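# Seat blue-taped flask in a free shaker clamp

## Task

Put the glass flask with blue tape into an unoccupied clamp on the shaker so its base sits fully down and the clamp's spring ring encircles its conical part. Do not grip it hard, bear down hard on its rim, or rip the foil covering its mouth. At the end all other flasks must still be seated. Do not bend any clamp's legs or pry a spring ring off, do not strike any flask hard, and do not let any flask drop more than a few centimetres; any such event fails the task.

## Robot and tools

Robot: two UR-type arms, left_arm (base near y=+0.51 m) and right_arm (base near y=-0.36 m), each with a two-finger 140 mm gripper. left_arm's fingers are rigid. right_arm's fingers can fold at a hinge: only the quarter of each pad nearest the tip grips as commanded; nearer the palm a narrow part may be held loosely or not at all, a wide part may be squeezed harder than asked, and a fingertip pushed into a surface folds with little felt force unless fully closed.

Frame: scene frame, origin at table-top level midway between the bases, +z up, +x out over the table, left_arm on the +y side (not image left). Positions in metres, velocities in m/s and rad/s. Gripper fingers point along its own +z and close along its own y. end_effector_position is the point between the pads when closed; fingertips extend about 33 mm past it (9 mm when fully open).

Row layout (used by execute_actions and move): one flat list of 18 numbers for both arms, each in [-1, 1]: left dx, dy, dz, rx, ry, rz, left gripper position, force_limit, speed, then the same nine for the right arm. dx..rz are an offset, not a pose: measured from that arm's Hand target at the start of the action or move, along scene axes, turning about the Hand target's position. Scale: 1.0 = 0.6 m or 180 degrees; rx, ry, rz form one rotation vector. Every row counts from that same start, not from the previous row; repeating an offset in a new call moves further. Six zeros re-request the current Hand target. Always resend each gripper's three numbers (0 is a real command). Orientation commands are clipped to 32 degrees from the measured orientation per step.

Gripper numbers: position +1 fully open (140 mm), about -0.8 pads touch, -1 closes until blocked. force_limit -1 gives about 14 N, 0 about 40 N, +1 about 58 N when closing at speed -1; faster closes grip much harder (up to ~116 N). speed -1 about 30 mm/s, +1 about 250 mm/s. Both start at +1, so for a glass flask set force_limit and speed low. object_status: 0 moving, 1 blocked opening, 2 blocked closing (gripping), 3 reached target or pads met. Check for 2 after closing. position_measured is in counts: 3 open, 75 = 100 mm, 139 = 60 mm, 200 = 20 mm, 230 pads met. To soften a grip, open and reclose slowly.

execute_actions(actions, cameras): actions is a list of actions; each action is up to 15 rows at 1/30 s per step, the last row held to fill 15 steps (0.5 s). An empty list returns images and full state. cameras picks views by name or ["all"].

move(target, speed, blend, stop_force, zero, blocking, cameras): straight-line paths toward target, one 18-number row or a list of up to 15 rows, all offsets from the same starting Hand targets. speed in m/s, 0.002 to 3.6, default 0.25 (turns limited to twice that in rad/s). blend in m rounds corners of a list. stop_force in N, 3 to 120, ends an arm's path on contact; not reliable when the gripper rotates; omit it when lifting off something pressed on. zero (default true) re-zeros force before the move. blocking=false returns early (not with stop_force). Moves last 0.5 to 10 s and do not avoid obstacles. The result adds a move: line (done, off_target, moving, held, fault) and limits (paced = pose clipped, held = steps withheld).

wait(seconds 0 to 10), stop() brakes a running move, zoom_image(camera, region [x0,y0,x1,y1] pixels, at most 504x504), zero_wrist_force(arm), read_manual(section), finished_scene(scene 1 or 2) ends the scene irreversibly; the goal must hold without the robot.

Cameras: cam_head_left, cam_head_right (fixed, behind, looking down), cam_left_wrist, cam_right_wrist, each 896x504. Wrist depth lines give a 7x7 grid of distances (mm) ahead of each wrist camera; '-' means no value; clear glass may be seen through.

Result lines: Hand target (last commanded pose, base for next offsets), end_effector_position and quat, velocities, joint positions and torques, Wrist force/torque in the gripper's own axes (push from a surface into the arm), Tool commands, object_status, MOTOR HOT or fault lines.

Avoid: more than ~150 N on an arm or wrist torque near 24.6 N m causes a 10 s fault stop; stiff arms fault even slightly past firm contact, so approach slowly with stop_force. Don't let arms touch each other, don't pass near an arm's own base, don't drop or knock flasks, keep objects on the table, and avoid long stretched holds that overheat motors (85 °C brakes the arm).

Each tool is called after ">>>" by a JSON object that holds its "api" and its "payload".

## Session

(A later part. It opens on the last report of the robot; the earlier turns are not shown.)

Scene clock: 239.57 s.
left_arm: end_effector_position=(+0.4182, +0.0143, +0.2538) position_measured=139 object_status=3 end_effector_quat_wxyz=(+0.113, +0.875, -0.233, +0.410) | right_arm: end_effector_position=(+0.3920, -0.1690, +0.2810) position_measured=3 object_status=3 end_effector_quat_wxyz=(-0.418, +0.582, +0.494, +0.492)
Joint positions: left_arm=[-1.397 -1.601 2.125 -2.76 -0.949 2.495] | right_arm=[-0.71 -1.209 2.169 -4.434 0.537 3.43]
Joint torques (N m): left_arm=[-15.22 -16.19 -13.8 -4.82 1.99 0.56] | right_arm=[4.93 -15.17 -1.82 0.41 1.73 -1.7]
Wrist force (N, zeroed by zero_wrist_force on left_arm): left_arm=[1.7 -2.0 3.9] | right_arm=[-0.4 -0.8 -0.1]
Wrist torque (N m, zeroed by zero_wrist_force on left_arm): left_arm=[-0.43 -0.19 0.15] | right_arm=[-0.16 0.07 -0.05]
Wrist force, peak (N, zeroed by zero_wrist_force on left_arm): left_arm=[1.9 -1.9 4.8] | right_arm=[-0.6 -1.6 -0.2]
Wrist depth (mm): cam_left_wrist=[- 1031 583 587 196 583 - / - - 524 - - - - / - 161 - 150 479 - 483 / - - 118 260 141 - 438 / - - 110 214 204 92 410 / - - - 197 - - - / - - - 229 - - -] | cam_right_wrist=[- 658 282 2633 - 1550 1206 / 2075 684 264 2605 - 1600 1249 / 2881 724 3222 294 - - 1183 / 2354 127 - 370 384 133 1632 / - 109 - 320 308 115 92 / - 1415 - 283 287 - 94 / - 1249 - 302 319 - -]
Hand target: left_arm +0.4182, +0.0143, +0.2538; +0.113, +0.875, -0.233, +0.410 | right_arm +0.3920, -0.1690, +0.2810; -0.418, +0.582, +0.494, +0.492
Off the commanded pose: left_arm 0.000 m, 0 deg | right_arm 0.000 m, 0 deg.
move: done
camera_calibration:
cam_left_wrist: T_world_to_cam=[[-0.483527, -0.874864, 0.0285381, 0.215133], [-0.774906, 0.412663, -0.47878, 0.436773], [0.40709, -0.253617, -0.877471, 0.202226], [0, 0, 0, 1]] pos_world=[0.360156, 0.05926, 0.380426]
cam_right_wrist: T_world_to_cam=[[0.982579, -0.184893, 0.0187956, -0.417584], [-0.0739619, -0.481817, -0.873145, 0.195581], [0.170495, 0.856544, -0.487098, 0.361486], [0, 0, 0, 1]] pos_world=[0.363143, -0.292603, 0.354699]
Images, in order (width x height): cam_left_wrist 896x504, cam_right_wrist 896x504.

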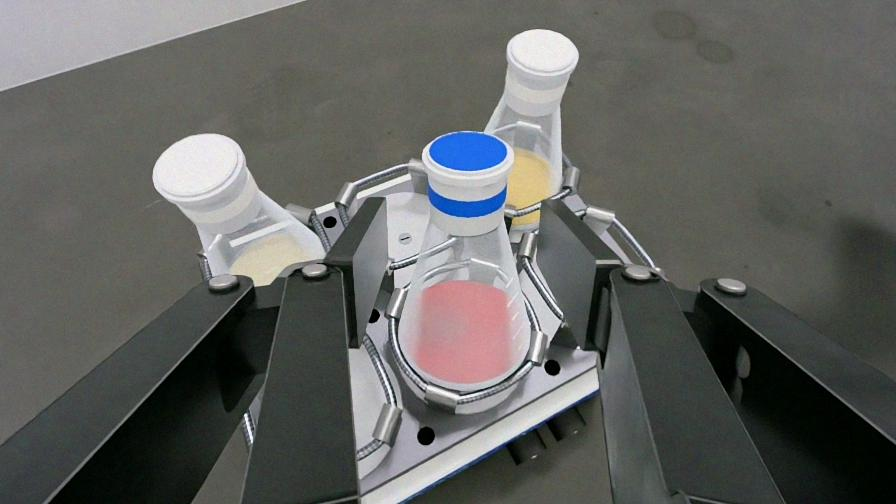

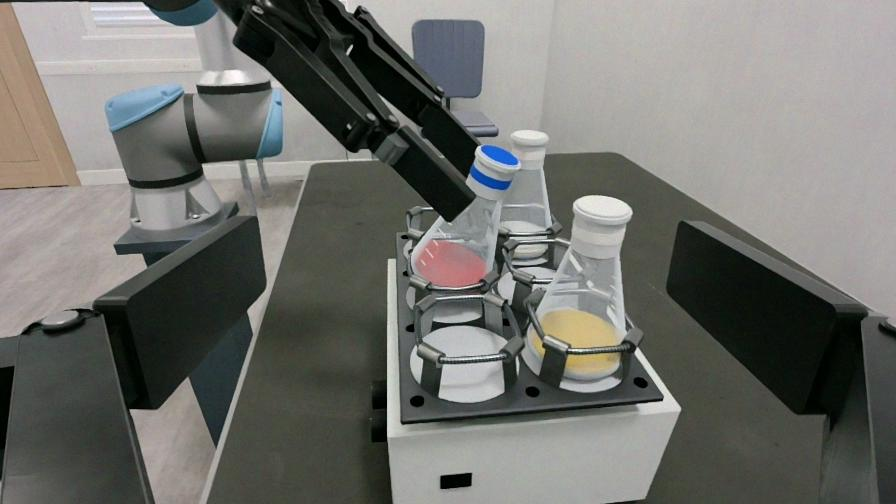

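>>> {"api": "move", "payload": {"target": [[0.0095,-0.0055,-0.0027,0,0,0,-0.08,-1,-0.5,0,0,0,0,0,0,1,1,1],[0.0095,-0.0055,-0.0027,0,0,0,-1,-0.02,-1,0,0,0,0,0,0,1,1,1]], "speed": 0.03, "cameras": ["cam_right_wrist","cam_left_wrist"]}}

>>> {"api": "zoom_image", "payload": {"camera": "cam_right_wrist", "region": [370, 130, 570, 330]}}

>>> {"api": "zoom_image", "payload": {"camera": "cam_left_wrist", "region": [320, 100, 620, 400]}}

Scene clock: 244.97 s.
left_arm: end_effector_position=(+0.4239, +0.0109, +0.2522) position_measured=177 object_status=0 end_effector_quat_wxyz=(+0.113, +0.875, -0.233, +0.410) | right_arm: end_effector_position=(+0.3920, -0.1690, +0.2810) position_measured=3 object_status=3 end_effector_quat_wxyz=(-0.418, +0.582, +0.494, +0.492)
Joint positions: left_arm=[-1.385 -1.583 2.113 -2.774 -0.956 2.507] | right_arm=[-0.71 -1.209 2.169 -4.434 0.537 3.43]
Joint torques (N m): left_arm=[-7.38 -23.36 -13.99 -2.73 2.33 -1.31] | right_arm=[4.32 -13.81 -1.92 0.42 1.42 -1.52]
Wrist force (N, zeroed by zero_wrist_force on left_arm): left_arm=[6.7 3.8 2.0] | right_arm=[-0.6 -1.3 -0.1]
Wrist torque (N m, zeroed by zero_wrist_force on left_arm): left_arm=[-0.63 -0.18 -0.19] | right_arm=[-0.28 0.11 -0.05]
Wrist force, peak (N, zeroed by zero_wrist_force on left_arm): left_arm=[7.1 4.0 2.9] | right_arm=[-0.9 -1.2 -0.3]
Wrist depth (mm): cam_left_wrist=[953 - 583 587 196 - - / - - - 521 199 - 509 / 454 156 472 144 280 - 486 / 419 228 228 149 141 432 444 / 383 - 83 210 - - - / - - - 194 - - - / - - - - - - -] | cam_right_wrist=[2661 664 280 2691 2111 - - / 2847 692 272 328 - - - / 2721 729 960 300 - - - / 2354 127 742 383 390 133 - / - 109 - 334 310 116 92 / - 1282 436 287 285 427 95 / - 1218 - 300 319 361 -]
Hand target: left_arm +0.4239, +0.0110, +0.2522; +0.113, +0.875, -0.233, +0.410 | right_arm +0.3920, -0.1690, +0.2810; -0.418, +0.582, +0.494, +0.492
Off the commanded pose: left_arm 0.000 m, 0 deg | right_arm 0.000 m, 0 deg.
move: done
camera_calibration:
cam_left_wrist: T_world_to_cam=[[-0.483614, -0.874816, 0.0285375, 0.21508], [-0.774895, 0.41276, -0.478715, 0.441704], [0.407008, -0.253627, -0.877507, 0.197621], [0, 0, 0, 1]] pos_world=[0.365857, 0.0559602, 0.378726]
cam_right_wrist: T_world_to_cam=[[0.982579, -0.184893, 0.0187956, -0.417584], [-0.0739619, -0.481817, -0.873145, 0.195581], [0.170495, 0.856544, -0.487098, 0.361486], [0, 0, 0, 1]] pos_world=[0.363143, -0.292603, 0.354699]
Images, in order (width x height): cam_left_wrist 896x504, cam_right_wrist 896x504.

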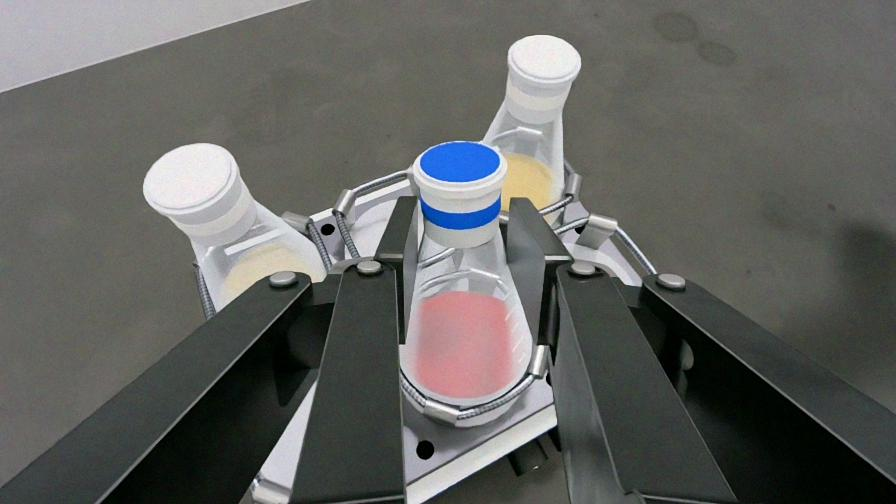

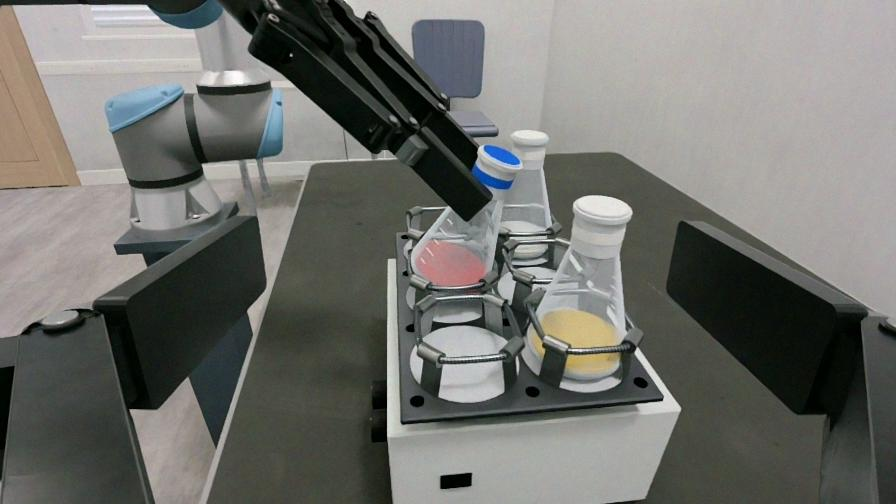

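Scaled by 2.520 from the camera's 896x504 image, which has a finer 1280x720 frame.

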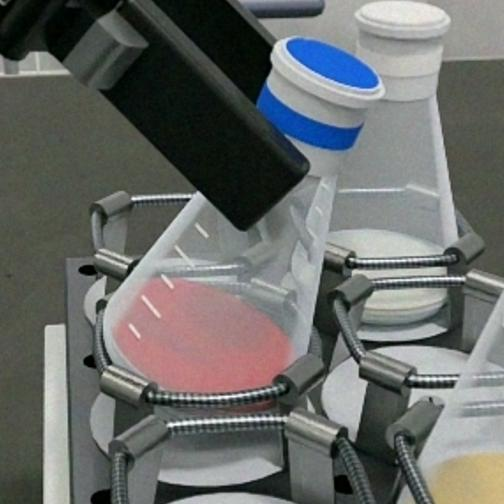

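Scaled by 1.680 from the camera's 896x504 image, which has a finer 1280x720 frame.

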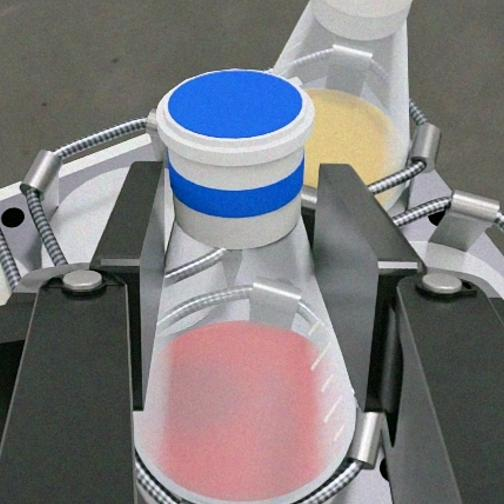

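>>> {"api": "wait", "payload": {"seconds": 0.5, "cameras": ["cam_left_wrist"]}}

>>> {"api": "zoom_image", "payload": {"camera": "cam_left_wrist", "region": [320, 100, 620, 400]}}

Scene clock: 246.10 s.
left_arm: end_effector_position=(+0.4239, +0.0109, +0.2522) position_measured=177 object_status=2 end_effector_quat_wxyz=(+0.113, +0.875, -0.233, +0.410) | right_arm: end_effector_position=(+0.3920, -0.1690, +0.2810) position_measured=3 object_status=3 end_effector_quat_wxyz=(-0.418, +0.582, +0.494, +0.492)
Joint positions: left_arm=[-1.385 -1.583 2.113 -2.774 -0.956 2.507] | right_arm=[-0.71 -1.209 2.169 -4.434 0.537 3.43]
Joint torques (N m): left_arm=[5.39 -18.02 -13.47 -2.61 2.38 0.01] | right_arm=[5.72 -14.32 -2.35 0.38 1.63 -1.47]
Wrist force (N, zeroed by zero_wrist_force on left_arm): left_arm=[6.8 3.8 1.7] | right_arm=[-0.6 -0.9 -0.2]
Wrist torque (N m, zeroed by zero_wrist_force on left_arm): left_arm=[-0.59 -0.17 -0.19] | right_arm=[-0.19 0.11 -0.05]
Wrist force, peak (N, zeroed by zero_wrist_force on left_arm): left_arm=[7.1 3.6 1.6] | right_arm=[-0.8 -1.3 0.0]
Wrist depth (mm): cam_left_wrist=[- - 581 589 - - - / - 510 505 - 515 517 534 / - 160 470 144 282 - - / - - 237 149 142 - - / 383 - 83 210 - - 405 / - - - 193 - - - / - - - - - - -] | cam_right_wrist=[- 669 281 2751 2633 1654 - / 2915 688 272 329 - 1440 - / 2814 714 - 296 432 - - / 2401 127 - 367 334 133 - / - 109 - 336 314 116 92 / - 1345 429 284 286 - 94 / - 1200 - 302 317 378 -]
Hand target: left_arm +0.4239, +0.0110, +0.2522; +0.113, +0.875, -0.233, +0.410 | right_arm +0.3920, -0.1690, +0.2810; -0.418, +0.582, +0.494, +0.492
Tool commands: left_gripper/position=-1.0 left_gripper/force_limit=-0.02 left_gripper/speed=-1.0 right_gripper/position=+1.0 right_gripper/force_limit=+1.0 right_gripper/speed=+1.0
Off the commanded pose: left_arm 0.000 m, 0 deg | right_arm 0.000 m, 0 deg.
wait: 0.50 s; at rest from the start
camera_calibration:
cam_left_wrist: T_world_to_cam=[[-0.483614, -0.874816, 0.0285375, 0.21508], [-0.774895, 0.41276, -0.478715, 0.441704], [0.407008, -0.253627, -0.877507, 0.197621], [0, 0, 0, 1]] pos_world=[0.365857, 0.0559602, 0.378726]
Images, in order (width x height): cam_left_wrist 896x504.

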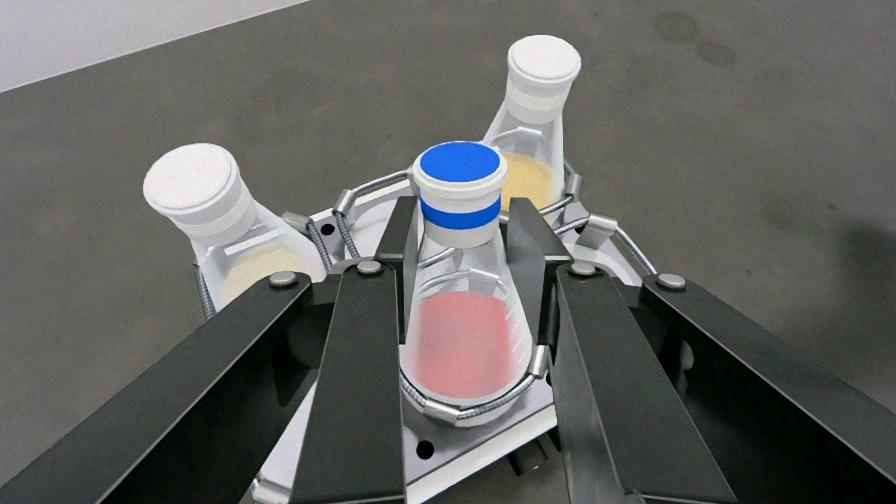

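Scaled by 1.680 from the camera's 896x504 image, which has a finer 1280x720 frame.

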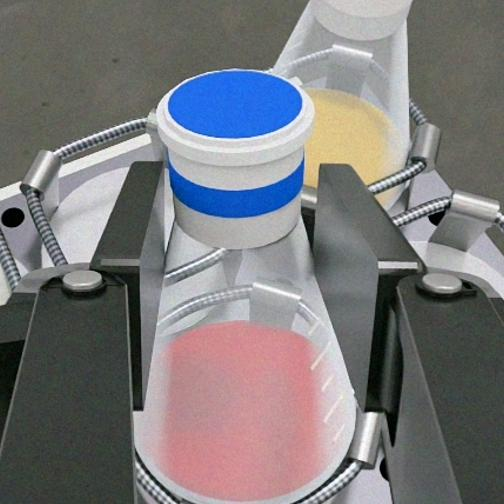

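>>> {"api": "move", "payload": {"target": [[-0.0173,0.01,-0.005,0,0,0,-1,-0.02,-1,0,0,0,0,0,0,1,1,1]], "speed": 0.012, "stop_force": 45, "zero": false, "cameras": ["cam_right_wrist","cam_left_wrist"]}}

>>> {"api": "zoom_image", "payload": {"camera": "cam_right_wrist", "region": [370, 130, 570, 330]}}

>>> {"api": "zoom_image", "payload": {"camera": "cam_left_wrist", "region": [320, 130, 620, 430]}}

Scene clock: 250.70 s.
left_arm: end_effector_position=(+0.4135, +0.0169, +0.2492) position_measured=177 object_status=2 end_effector_quat_wxyz=(+0.113, +0.875, -0.233, +0.410) | right_arm: end_effector_position=(+0.3920, -0.1690, +0.2810) position_measured=3 object_status=3 end_effector_quat_wxyz=(-0.418, +0.582, +0.494, +0.492)
Joint positions: left_arm=[-1.407 -1.607 2.143 -2.767 -0.942 2.485] | right_arm=[-0.71 -1.209 2.169 -4.434 0.537 3.43]
Joint torques (N m): left_arm=[13.41 -15.92 -27.04 -4.73 0.6 1.52] | right_arm=[3.79 -15.11 -2.53 0.41 1.51 -1.37]
Wrist force (N, zeroed by zero_wrist_force on left_arm): left_arm=[1.6 1.8 5.9] | right_arm=[-0.3 -0.9 -0.1]
Wrist torque (N m, zeroed by zero_wrist_force on left_arm): left_arm=[-0.35 -0.46 -0.03] | right_arm=[-0.19 0.04 -0.05]
Wrist force, peak (N, zeroed by zero_wrist_force on left_arm): left_arm=[21.7 0.8 2.8] | right_arm=[-0.5 -1.5 0.2]
Wrist depth (mm): cam_left_wrist=[- - - - - - - / - - 519 535 - 506 - / - 161 470 140 280 - 473 / 413 - 236 137 122 424 417 / 392 - 83 212 - - 395 / - - - 203 - - - / - - - - - - -] | cam_right_wrist=[2473 417 286 2847 2605 - - / 2401 686 279 2577 2524 - - / 3023 733 3265 301 437 - - / 2310 127 - 383 387 133 1383 / - 109 - 330 309 116 92 / - 1296 - 283 286 430 94 / - 1243 - 302 320 338 -]
Hand target: left_arm +0.4135, +0.0170, +0.2492; +0.113, +0.875, -0.233, +0.410 | right_arm +0.3920, -0.1690, +0.2810; -0.418, +0.582, +0.494, +0.492
Off the commanded pose: left_arm 0.000 m, 0 deg | right_arm 0.000 m, 0 deg.
move: done
camera_calibration:
cam_left_wrist: T_world_to_cam=[[-0.483614, -0.874816, 0.0285375, 0.215385], [-0.774895, 0.41276, -0.478715, 0.429732], [0.407008, -0.253627, -0.877507, 0.200743], [0, 0, 0, 1]] pos_world=[0.355457, 0.0619602, 0.375726]
cam_right_wrist: T_world_to_cam=[[0.982579, -0.184893, 0.0187956, -0.417584], [-0.0739619, -0.481817, -0.873145, 0.195581], [0.170495, 0.856544, -0.487098, 0.361486], [0, 0, 0, 1]] pos_world=[0.363143, -0.292603, 0.354699]
Images, in order (width x height): cam_left_wrist 896x504, cam_right_wrist 896x504.

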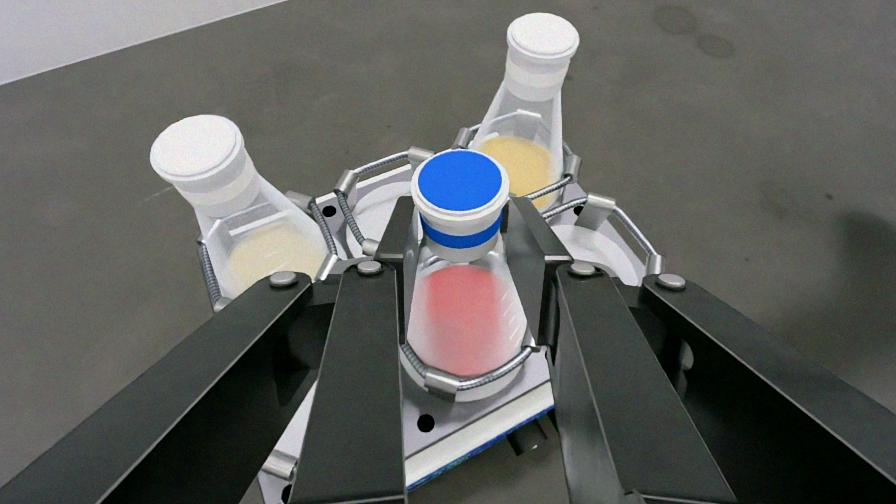

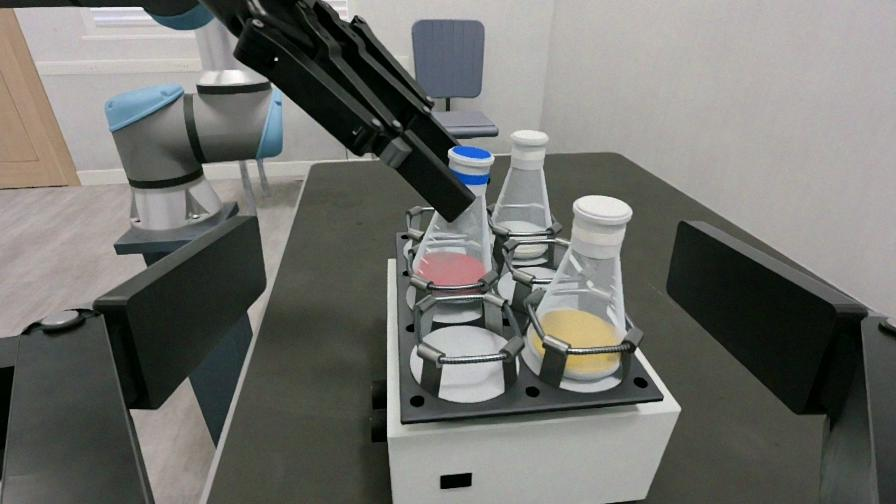

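Scaled by 2.520 from the camera's 896x504 image, which has a finer 1280x720 frame.

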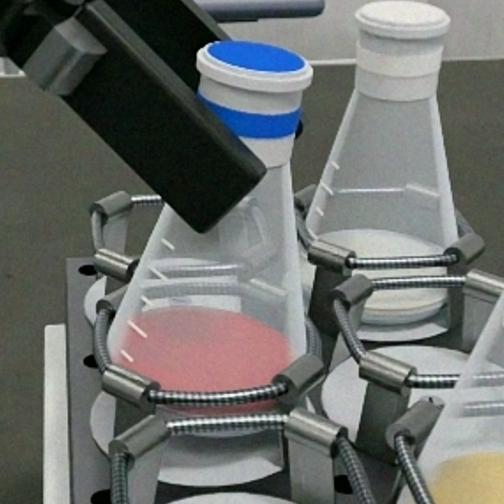

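Scaled by 1.680 from the camera's 896x504 image, which has a finer 1280x720 frame.

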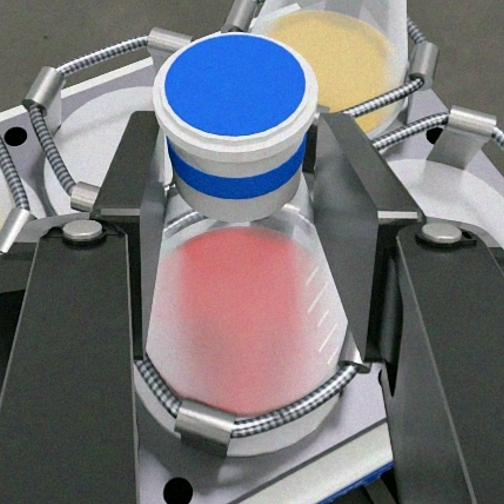

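>>> {"api": "move", "payload": {"target": [[-0.003,0.0017,-0.04,0,0,0,-1,-0.02,-1,0,0,0,0,0,0,1,1,1]], "speed": 0.01, "stop_force": 35, "zero": false, "cameras": ["cam_right_wrist","cam_left_wrist"]}}

>>> {"api": "zoom_image", "payload": {"camera": "cam_right_wrist", "region": [370, 130, 570, 330]}}

>>> {"api": "zoom_image", "payload": {"camera": "cam_left_wrist", "region": [320, 130, 620, 430]}}

Scene clock: 253.67 s.
left_arm: end_effector_position=(+0.4129, +0.0172, +0.2409) position_measured=177 object_status=2 end_effector_quat_wxyz=(+0.113, +0.875, -0.233, +0.410) | right_arm: end_effector_position=(+0.3920, -0.1690, +0.2810) position_measured=3 object_status=3 end_effector_quat_wxyz=(-0.418, +0.582, +0.494, +0.492)
Joint positions: left_arm=[-1.409 -1.597 2.158 -2.792 -0.941 2.483] | right_arm=[-0.71 -1.209 2.169 -4.434 0.537 3.43]
Joint torques (N m): left_arm=[6.07 -6.39 -10.72 3.72 -3.16 0.96] | right_arm=[4.37 -14.71 -3.63 0.52 1.56 -1.55]
Wrist force (N, zeroed by zero_wrist_force on left_arm): left_arm=[26.3 2.7 -22.7] | right_arm=[-0.4 -1.2 -0.1]
Wrist torque (N m, zeroed by zero_wrist_force on left_arm): left_arm=[-0.40 -0.63 0.08] | right_arm=[-0.25 0.07 -0.05]
Wrist force, peak (N, zeroed by zero_wrist_force on left_arm): left_arm=[31.9 3.2 -29.3] | right_arm=[-0.8 -1.3 -0.3]
Wrist depth (mm): cam_left_wrist=[- 613 542 - - 587 - / 496 511 515 - 492 521 - / - 159 461 140 256 - - / 404 239 235 137 142 414 - / - - 83 211 - - - / - - - 188 - - - / - - - - - - -] | cam_right_wrist=[2377 407 291 2605 - - 1309 / 2847 682 281 2605 - 1814 1275 / 3023 712 2524 306 1038 - - / 2499 127 - 391 384 132 - / - 109 524 321 313 123 92 / - 1316 436 283 286 309 94 / - 1144 370 303 319 - -]
Hand target: left_arm +0.4129, +0.0172, +0.2409; +0.113, +0.875, -0.233, +0.410 (not the last commanded pose) | right_arm +0.3920, -0.1690, +0.2810; -0.418, +0.582, +0.494, +0.492
Off the commanded pose: left_arm 0.016 m, 0 deg | right_arm 0.000 m, 0 deg.
move: contact (left_arm)
camera_calibration:
cam_left_wrist: T_world_to_cam=[[-0.483508, -0.874856, 0.0290951, 0.215394], [-0.77475, 0.412239, -0.479397, 0.425281], [0.407409, -0.254334, -0.877116, 0.193602], [0, 0, 0, 1]] pos_world=[0.354756, 0.0623608, 0.367422]
cam_right_wrist: T_world_to_cam=[[0.982579, -0.184893, 0.0187956, -0.417584], [-0.0739619, -0.481817, -0.873145, 0.195581], [0.170495, 0.856544, -0.487098, 0.361486], [0, 0, 0, 1]] pos_world=[0.363143, -0.292603, 0.354699]
Images, in order (width x height): cam_left_wrist 896x504, cam_right_wrist 896x504.

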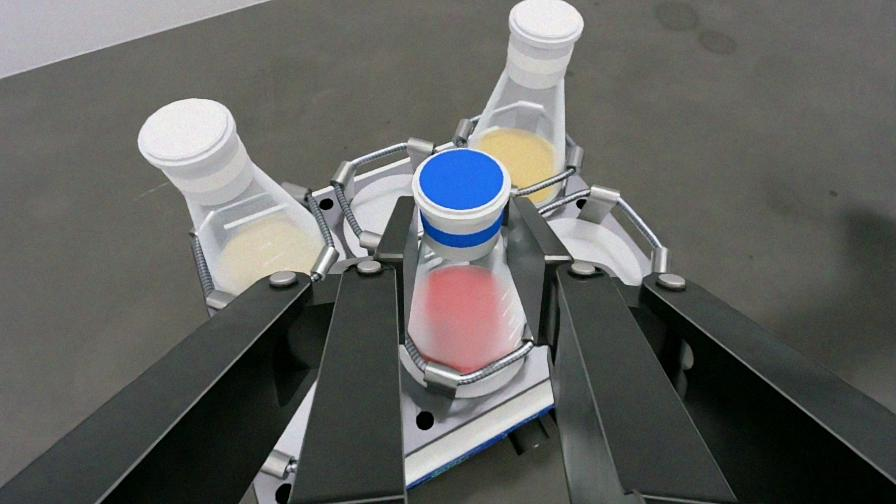

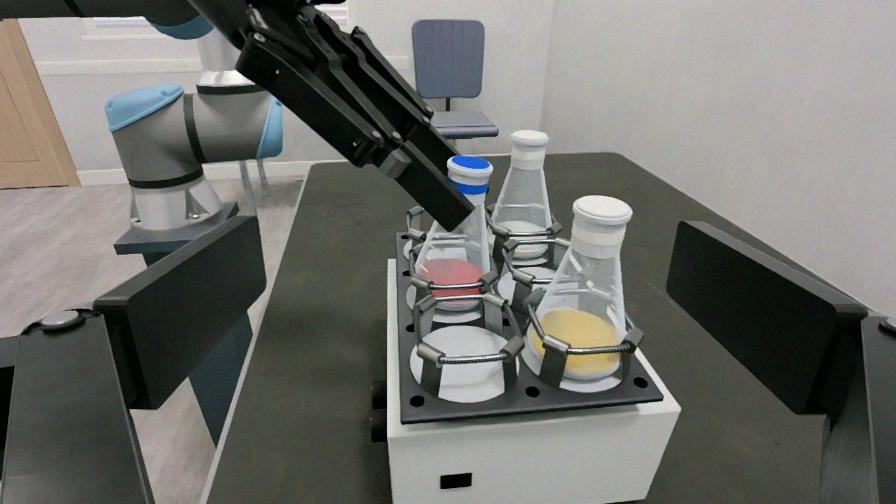

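Scaled by 2.520 from the camera's 896x504 image, which has a finer 1280x720 frame.

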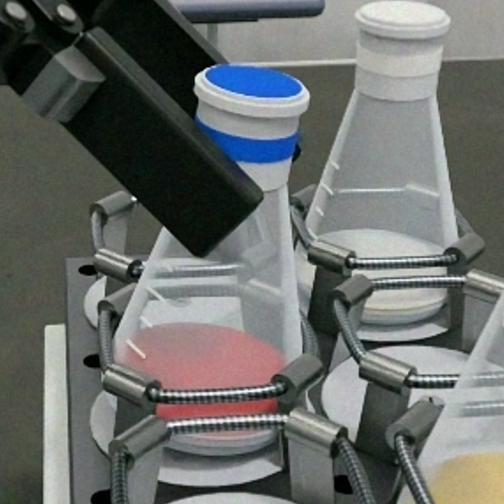

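Scaled by 1.680 from the camera's 896x504 image, which has a finer 1280x720 frame.

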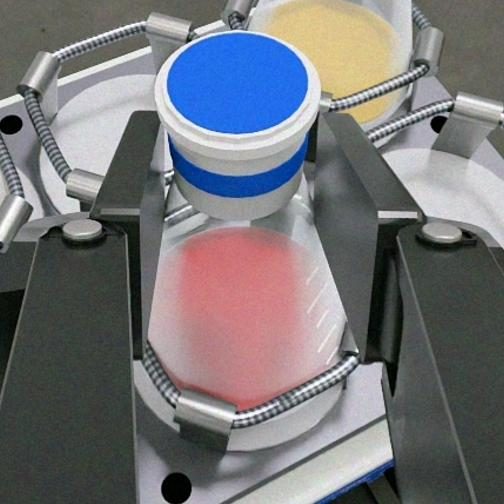

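>>> {"api": "move", "payload": {"target": [[-0.0072,0.0042,-0.001,0,0,0,-1,-0.02,-1,0,0,0,0,0,0,1,1,1]], "speed": 0.012, "stop_force": 45, "zero": false, "cameras": ["cam_right_wrist","cam_left_wrist","cam_head_right"]}}

>>> {"api": "zoom_image", "payload": {"camera": "cam_right_wrist", "region": [370, 130, 570, 330]}}

>>> {"api": "zoom_image", "payload": {"camera": "cam_left_wrist", "region": [320, 130, 620, 430]}}

Scene clock: 257.57 s.
left_arm: end_effector_position=(+0.4086, +0.0197, +0.2403) position_measured=177 object_status=2 end_effector_quat_wxyz=(+0.113, +0.875, -0.233, +0.410) | right_arm: end_effector_position=(+0.3920, -0.1690, +0.2810) position_measured=3 object_status=3 end_effector_quat_wxyz=(-0.418, +0.582, +0.494, +0.492)
Joint positions: left_arm=[-1.418 -1.608 2.17 -2.787 -0.935 2.474] | right_arm=[-0.71 -1.209 2.169 -4.434 0.537 3.43]
Joint torques (N m): left_arm=[15.07 -3.42 -15.36 0.55 -1.61 1.46] | right_arm=[2.66 -14.83 -2.01 0.32 1.07 -1.57]
Wrist force (N, zeroed by zero_wrist_force on left_arm): left_arm=[17.1 4.0 -9.1] | right_arm=[-0.6 -1.1 0.0]
Wrist torque (N m, zeroed by zero_wrist_force on left_arm): left_arm=[-0.32 -0.52 0.03] | right_arm=[-0.22 0.09 -0.05]
Wrist force, peak (N, zeroed by zero_wrist_force on left_arm): left_arm=[26.3 2.8 -22.8] | right_arm=[-0.8 -1.2 -0.2]
Wrist depth (mm): cam_left_wrist=[- 557 - - - 621 - / - - - 505 - 549 - / 427 161 253 140 254 - - / - 389 235 137 142 427 436 / - - 83 211 - - - / - - - 216 - - - / - - - - - - -] | cam_right_wrist=[2605 387 296 3265 - - 1540 / 2499 680 282 2721 - - - / 2814 722 2881 310 461 1560 - / 2288 127 - 384 386 133 1521 / - 109 - 321 313 116 92 / - 1399 - 286 285 - 94 / - 1224 376 302 318 379 -]
Hand target: left_arm +0.4086, +0.0197, +0.2403; +0.113, +0.875, -0.233, +0.410 | right_arm +0.3920, -0.1690, +0.2810; -0.418, +0.582, +0.494, +0.492
Off the commanded pose: left_arm 0.000 m, 0 deg | right_arm 0.000 m, 0 deg.
move: done
camera_calibration:
cam_left_wrist: T_world_to_cam=[[-0.483441, -0.874892, 0.0291378, 0.215482], [-0.774792, 0.412163, -0.479395, 0.42065], [0.407409, -0.254335, -0.877116, 0.195463], [0, 0, 0, 1]] pos_world=[0.350456, 0.0648607, 0.366822]
cam_right_wrist: T_world_to_cam=[[0.982579, -0.184893, 0.0187956, -0.417584], [-0.0739619, -0.481817, -0.873145, 0.195581], [0.170495, 0.856544, -0.487098, 0.361486], [0, 0, 0, 1]] pos_world=[0.363143, -0.292603, 0.354699]
Images, in order (width x height): cam_head_right 896x504, cam_left_wrist 896x504, cam_right_wrist 896x504.

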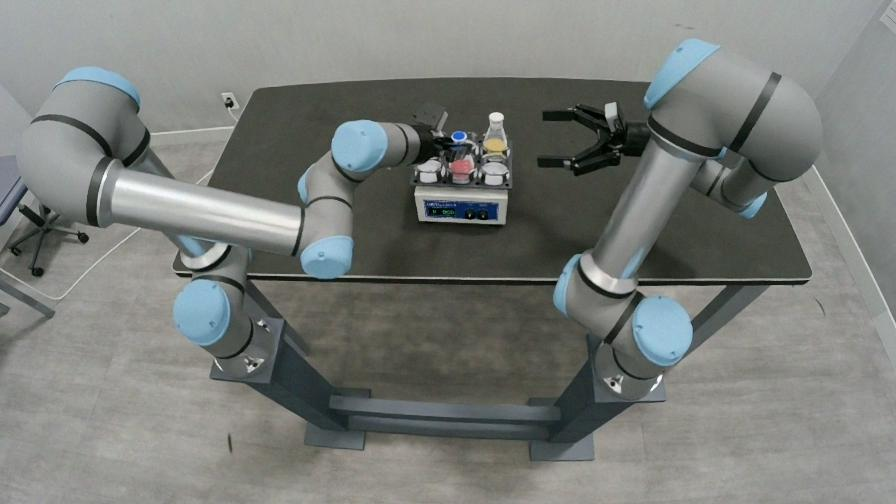

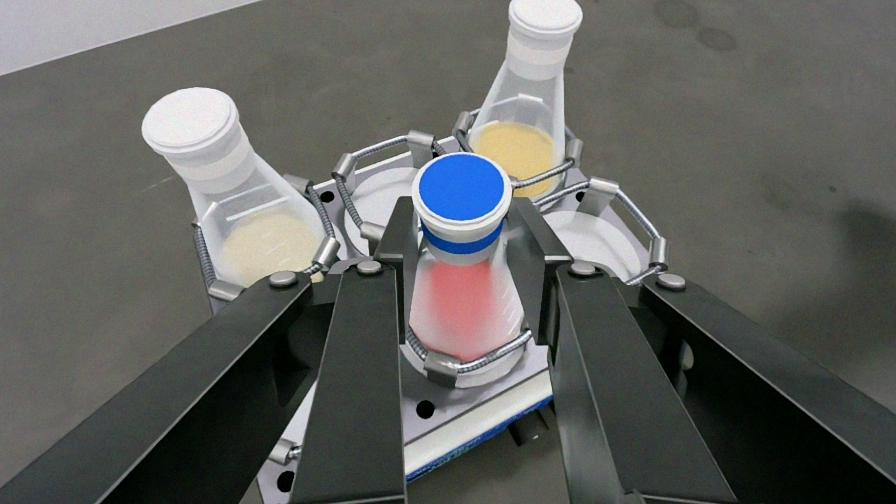

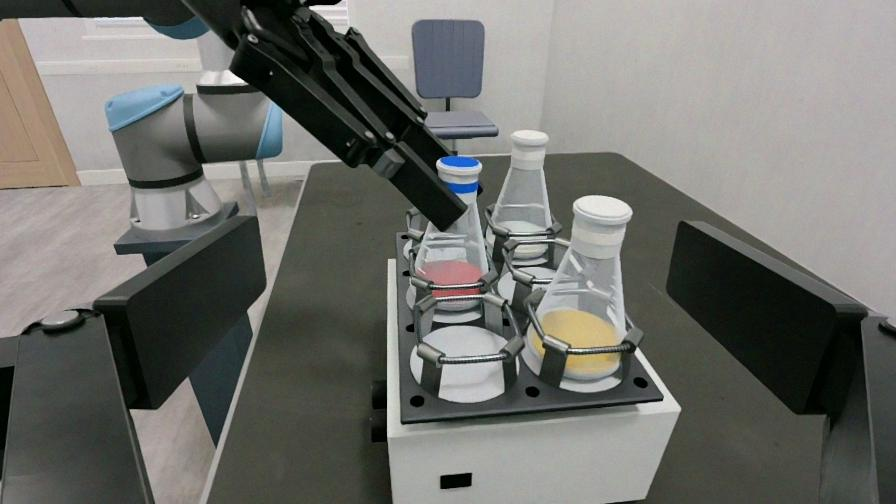

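Scaled by 2.520 from the camera's 896x504 image, which has a finer 1280x720 frame.

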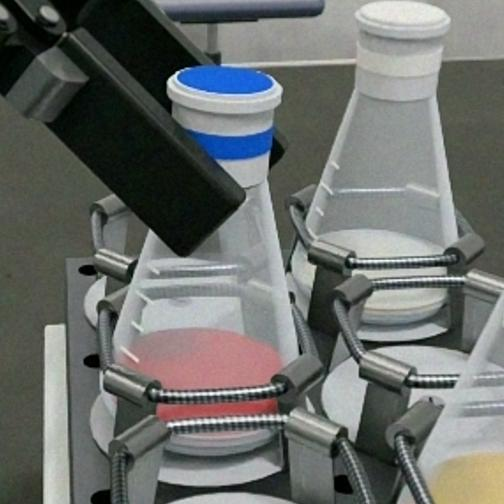

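Scaled by 1.680 from the camera's 896x504 image, which has a finer 1280x720 frame.

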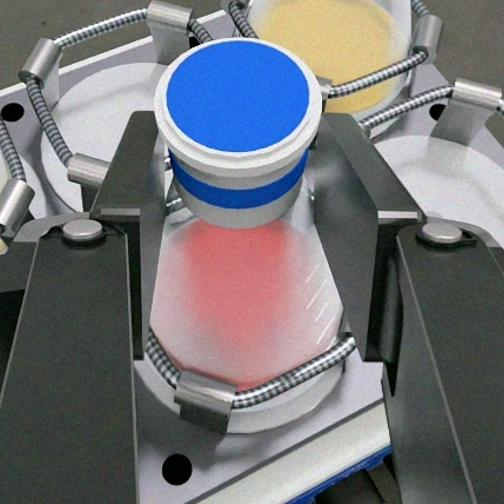

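>>> {"api": "zoom_image", "payload": {"camera": "cam_right_wrist", "region": [400, 240, 500, 330]}}

>>> {"api": "zoom_image", "payload": {"camera": "cam_right_wrist", "region": [480, 200, 580, 290]}}

>>> {"api": "zoom_image", "payload": {"camera": "cam_right_wrist", "region": [520, 310, 650, 415]}}

Scaled by 5.040 from the camera's 896x504 image, which has a finer 1280x720 frame.

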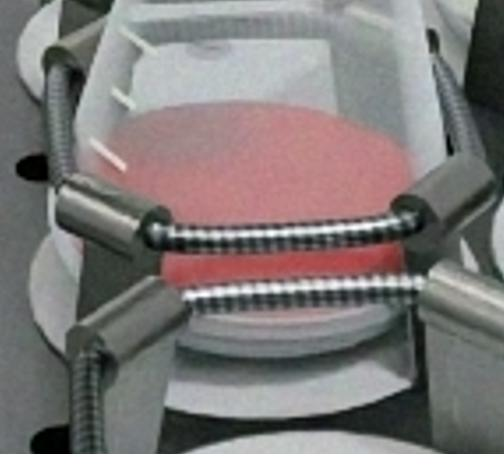

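Scaled by 5.040 from the camera's 896x504 image, which has a finer 1280x720 frame.

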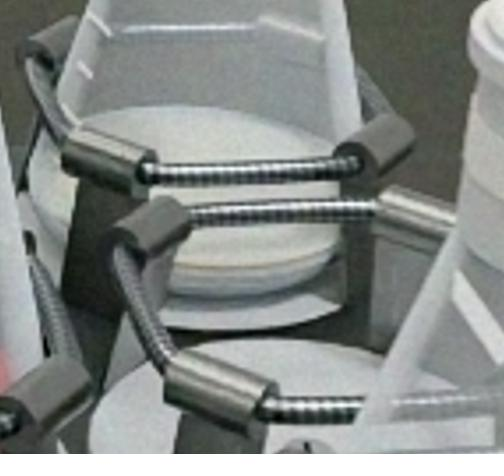

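Scaled by 3.877 from the camera's 896x504 image, which has a finer 1280x720 frame.

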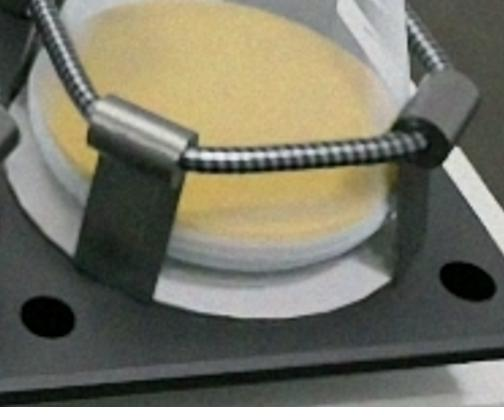

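>>> {"api": "move", "payload": {"target": [[0,0,-0.03,0,0,0,-1,-0.02,-1,0,0,0,0,0,0,1,1,1]], "speed": 0.008, "stop_force": 48, "zero": false, "cameras": ["cam_right_wrist","cam_left_wrist"]}}

>>> {"api": "zoom_image", "payload": {"camera": "cam_right_wrist", "region": [400, 240, 500, 330]}}

>>> {"api": "zoom_image", "payload": {"camera": "cam_left_wrist", "region": [320, 130, 620, 430]}}

Scene clock: 263.00 s.
left_arm: end_effector_position=(+0.4087, +0.0195, +0.2393) position_measured=177 object_status=2 end_effector_quat_wxyz=(+0.114, +0.875, -0.233, +0.410) | right_arm: end_effector_position=(+0.3920, -0.1690, +0.2810) position_measured=3 object_status=3 end_effector_quat_wxyz=(-0.418, +0.582, +0.494, +0.492)
Joint positions: left_arm=[-1.418 -1.606 2.172 -2.792 -0.935 2.474] | right_arm=[-0.71 -1.209 2.169 -4.434 0.537 3.43]
Joint torques (N m): left_arm=[14.98 -5.45 -4.77 8.32 -1.67 1.38] | right_arm=[2.69 -14.73 -3.22 0.45 1.52 -1.34]
Wrist force (N, zeroed by zero_wrist_force on left_arm): left_arm=[30.3 10.7 -24.1] | right_arm=[-0.6 -1.0 -0.2]
Wrist torque (N m, zeroed by zero_wrist_force on left_arm): left_arm=[-0.74 -0.61 -0.14] | right_arm=[-0.21 0.09 -0.05]
Wrist force, peak (N, zeroed by zero_wrist_force on left_arm): left_arm=[38.8 12.5 -33.5] | right_arm=[-0.9 -1.2 -0.3]
Wrist depth (mm): cam_left_wrist=[1027 - - - 194 - 580 / - - - - 491 544 - / - 162 252 139 274 470 - / 382 388 113 138 142 411 - / 372 - 83 214 - - - / - - - 215 - - - / - - - - - - -] | cam_right_wrist=[2424 390 296 2605 - 1530 1256 / 2661 686 282 2499 2377 1643 1269 / 2915 708 2814 310 - - 1302 / 2473 127 - 387 385 133 - / - 109 - 334 314 116 92 / - 1331 - 285 285 310 94 / - 1218 - 302 318 381 -]
Hand target: left_arm +0.4086, +0.0196, +0.2392; +0.113, +0.875, -0.233, +0.410 (not the last commanded pose) | right_arm +0.3920, -0.1690, +0.2810; -0.418, +0.582, +0.494, +0.492
Off the commanded pose: left_arm 0.017 m, 0 deg | right_arm 0.000 m, 0 deg.
move: contact (left_arm)
camera_calibration:
cam_left_wrist: T_world_to_cam=[[-0.48343, -0.87486, 0.0302434, 0.215154], [-0.774704, 0.411488, -0.480115, 0.420473], [0.407589, -0.255532, -0.876684, 0.194311], [0, 0, 0, 1]] pos_world=[0.350555, 0.0648621, 0.365718]
cam_right_wrist: T_world_to_cam=[[0.982579, -0.184893, 0.0187956, -0.417584], [-0.0739619, -0.481817, -0.873145, 0.195581], [0.170495, 0.856544, -0.487098, 0.361486], [0, 0, 0, 1]] pos_world=[0.363143, -0.292603, 0.354699]
Images, in order (width x height): cam_left_wrist 896x504, cam_right_wrist 896x504.

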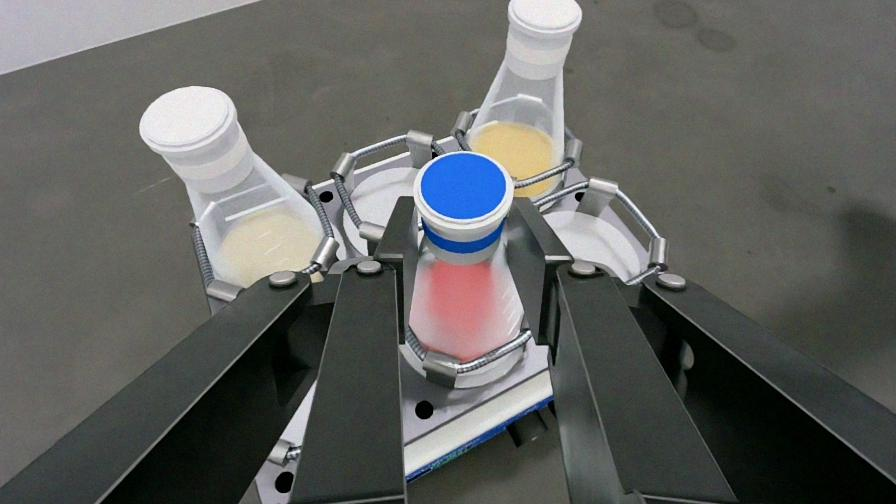

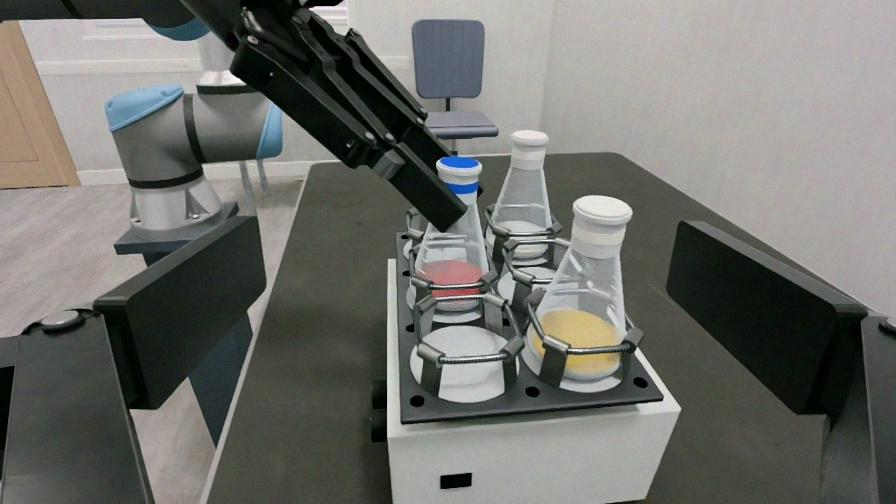

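Scaled by 5.040 from the camera's 896x504 image, which has a finer 1280x720 frame.

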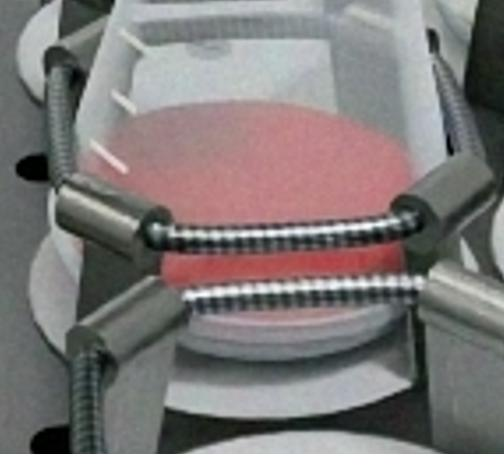

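Scaled by 1.680 from the camera's 896x504 image, which has a finer 1280x720 frame.

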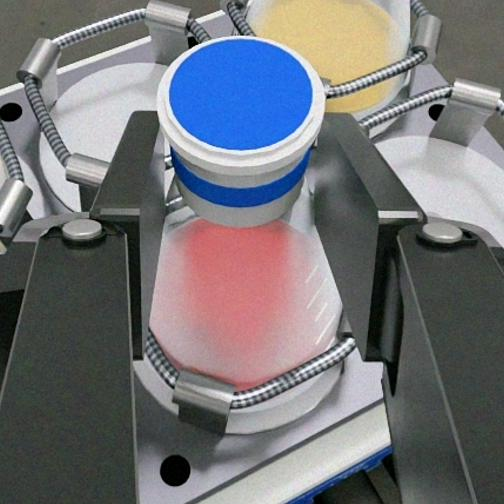

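>>> {"api": "move", "payload": {"target": [[-0.004,-0.006,-0.001,0,0,0,-1,-0.02,-1,0,0,0,0,0,0,1,1,1],[-0.004,-0.006,-0.02,0,0,0,-1,-0.02,-1,0,0,0,0,0,0,1,1,1]], "speed": 0.01, "stop_force": 48, "zero": false, "cameras": ["cam_right_wrist","cam_left_wrist"]}}

>>> {"api": "zoom_image", "payload": {"camera": "cam_right_wrist", "region": [400, 240, 500, 330]}}

>>> {"api": "zoom_image", "payload": {"camera": "cam_left_wrist", "region": [320, 130, 620, 430]}}

Scene clock: 272.77 s.
left_arm: end_effector_position=(+0.4062, +0.0159, +0.2379) position_measured=177 object_status=2 end_effector_quat_wxyz=(+0.114, +0.875, -0.233, +0.410) | right_arm: end_effector_position=(+0.3920, -0.1690, +0.2810) position_measured=3 object_status=3 end_effector_quat_wxyz=(-0.418, +0.582, +0.494, +0.492)
Joint positions: left_arm=[-1.426 -1.599 2.169 -2.791 -0.931 2.466] | right_arm=[-0.71 -1.209 2.169 -4.434 0.537 3.43]
Joint torques (N m): left_arm=[-14.81 -3.12 -9.31 3.6 -4.39 -1.74] | right_arm=[2.66 -14.59 -2.24 0.2 1.47 -1.41]
Wrist force (N, zeroed by zero_wrist_force on left_arm): left_arm=[28.1 -4.6 -32.9] | right_arm=[-0.7 -1.1 -0.2]
Wrist torque (N m, zeroed by zero_wrist_force on left_arm): left_arm=[0.17 -0.70 0.38] | right_arm=[-0.23 0.12 -0.05]
Wrist force, peak (N, zeroed by zero_wrist_force on left_arm): left_arm=[34.3 -5.9 -41.3] | right_arm=[-0.7 -1.4 -0.3]
Wrist depth (mm): cam_left_wrist=[- - - 572 199 580 - / - - 499 287 520 - - / 451 162 253 - - - 472 / - 232 113 138 249 - - / - - 83 211 - - - / - - - 213 - - - / - - - 296 - - -] | cam_right_wrist=[2633 288 291 2782 - - - / 2751 676 290 2424 - - - / 2782 727 2633 305 - - 1230 / 2473 127 - 385 389 133 1024 / - 109 - 322 312 116 92 / - 1432 - 284 285 310 94 / - 1177 - 302 318 388 -]
Hand target: left_arm +0.4062, +0.0159, +0.2379; +0.114, +0.875, -0.233, +0.410 (not the last commanded pose) | right_arm +0.3920, -0.1690, +0.2810; -0.418, +0.582, +0.494, +0.492
Off the commanded pose: left_arm 0.011 m, 0 deg | right_arm 0.000 m, 0 deg.
move: contact (left_arm); path passed 1 of 2 targets
camera_calibration:
cam_left_wrist: T_world_to_cam=[[-0.483385, -0.874895, 0.0299736, 0.210835], [-0.774715, 0.41159, -0.48001, 0.419347], [0.407622, -0.255251, -0.876751, 0.193153], [0, 0, 0, 1]] pos_world=[0.348055, 0.0611617, 0.364319]
cam_right_wrist: T_world_to_cam=[[0.982579, -0.184893, 0.0187956, -0.417584], [-0.0739619, -0.481817, -0.873145, 0.195581], [0.170495, 0.856544, -0.487098, 0.361486], [0, 0, 0, 1]] pos_world=[0.363143, -0.292603, 0.354699]
Images, in order (width x height): cam_left_wrist 896x504, cam_right_wrist 896x504.

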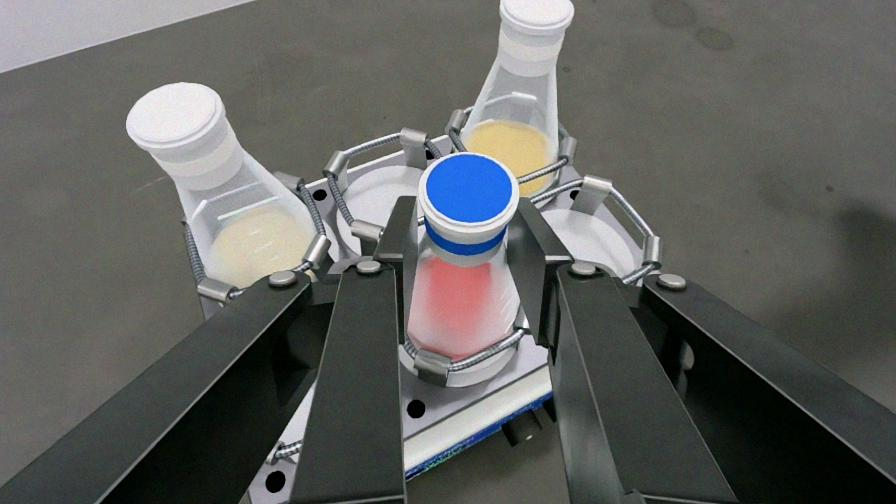

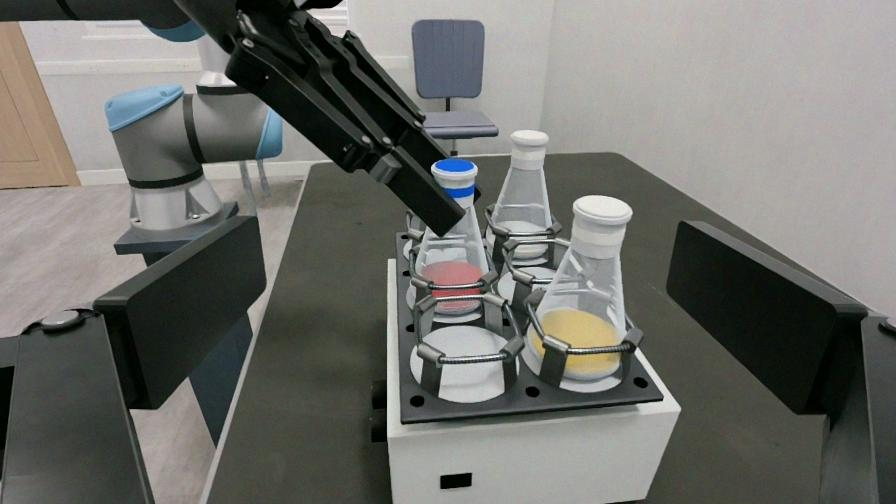

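Scaled by 5.040 from the camera's 896x504 image, which has a finer 1280x720 frame.

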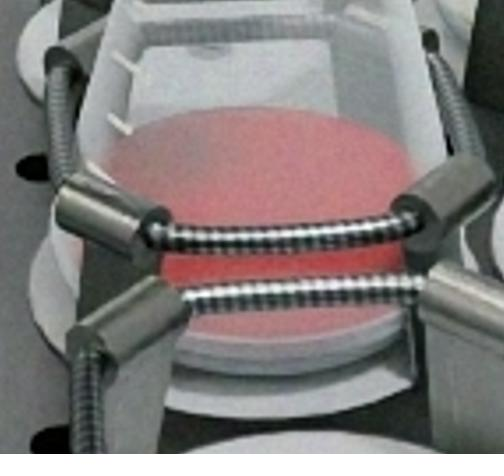

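Scaled by 1.680 from the camera's 896x504 image, which has a finer 1280x720 frame.

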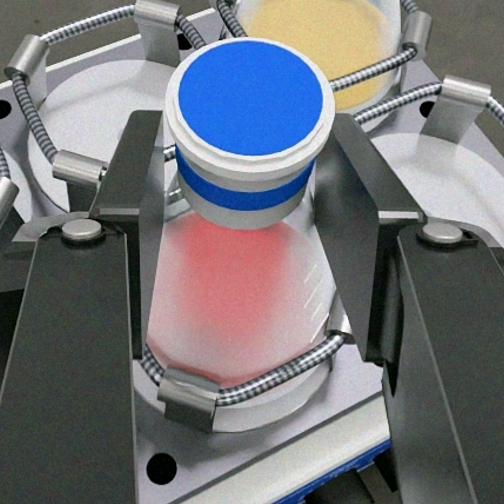

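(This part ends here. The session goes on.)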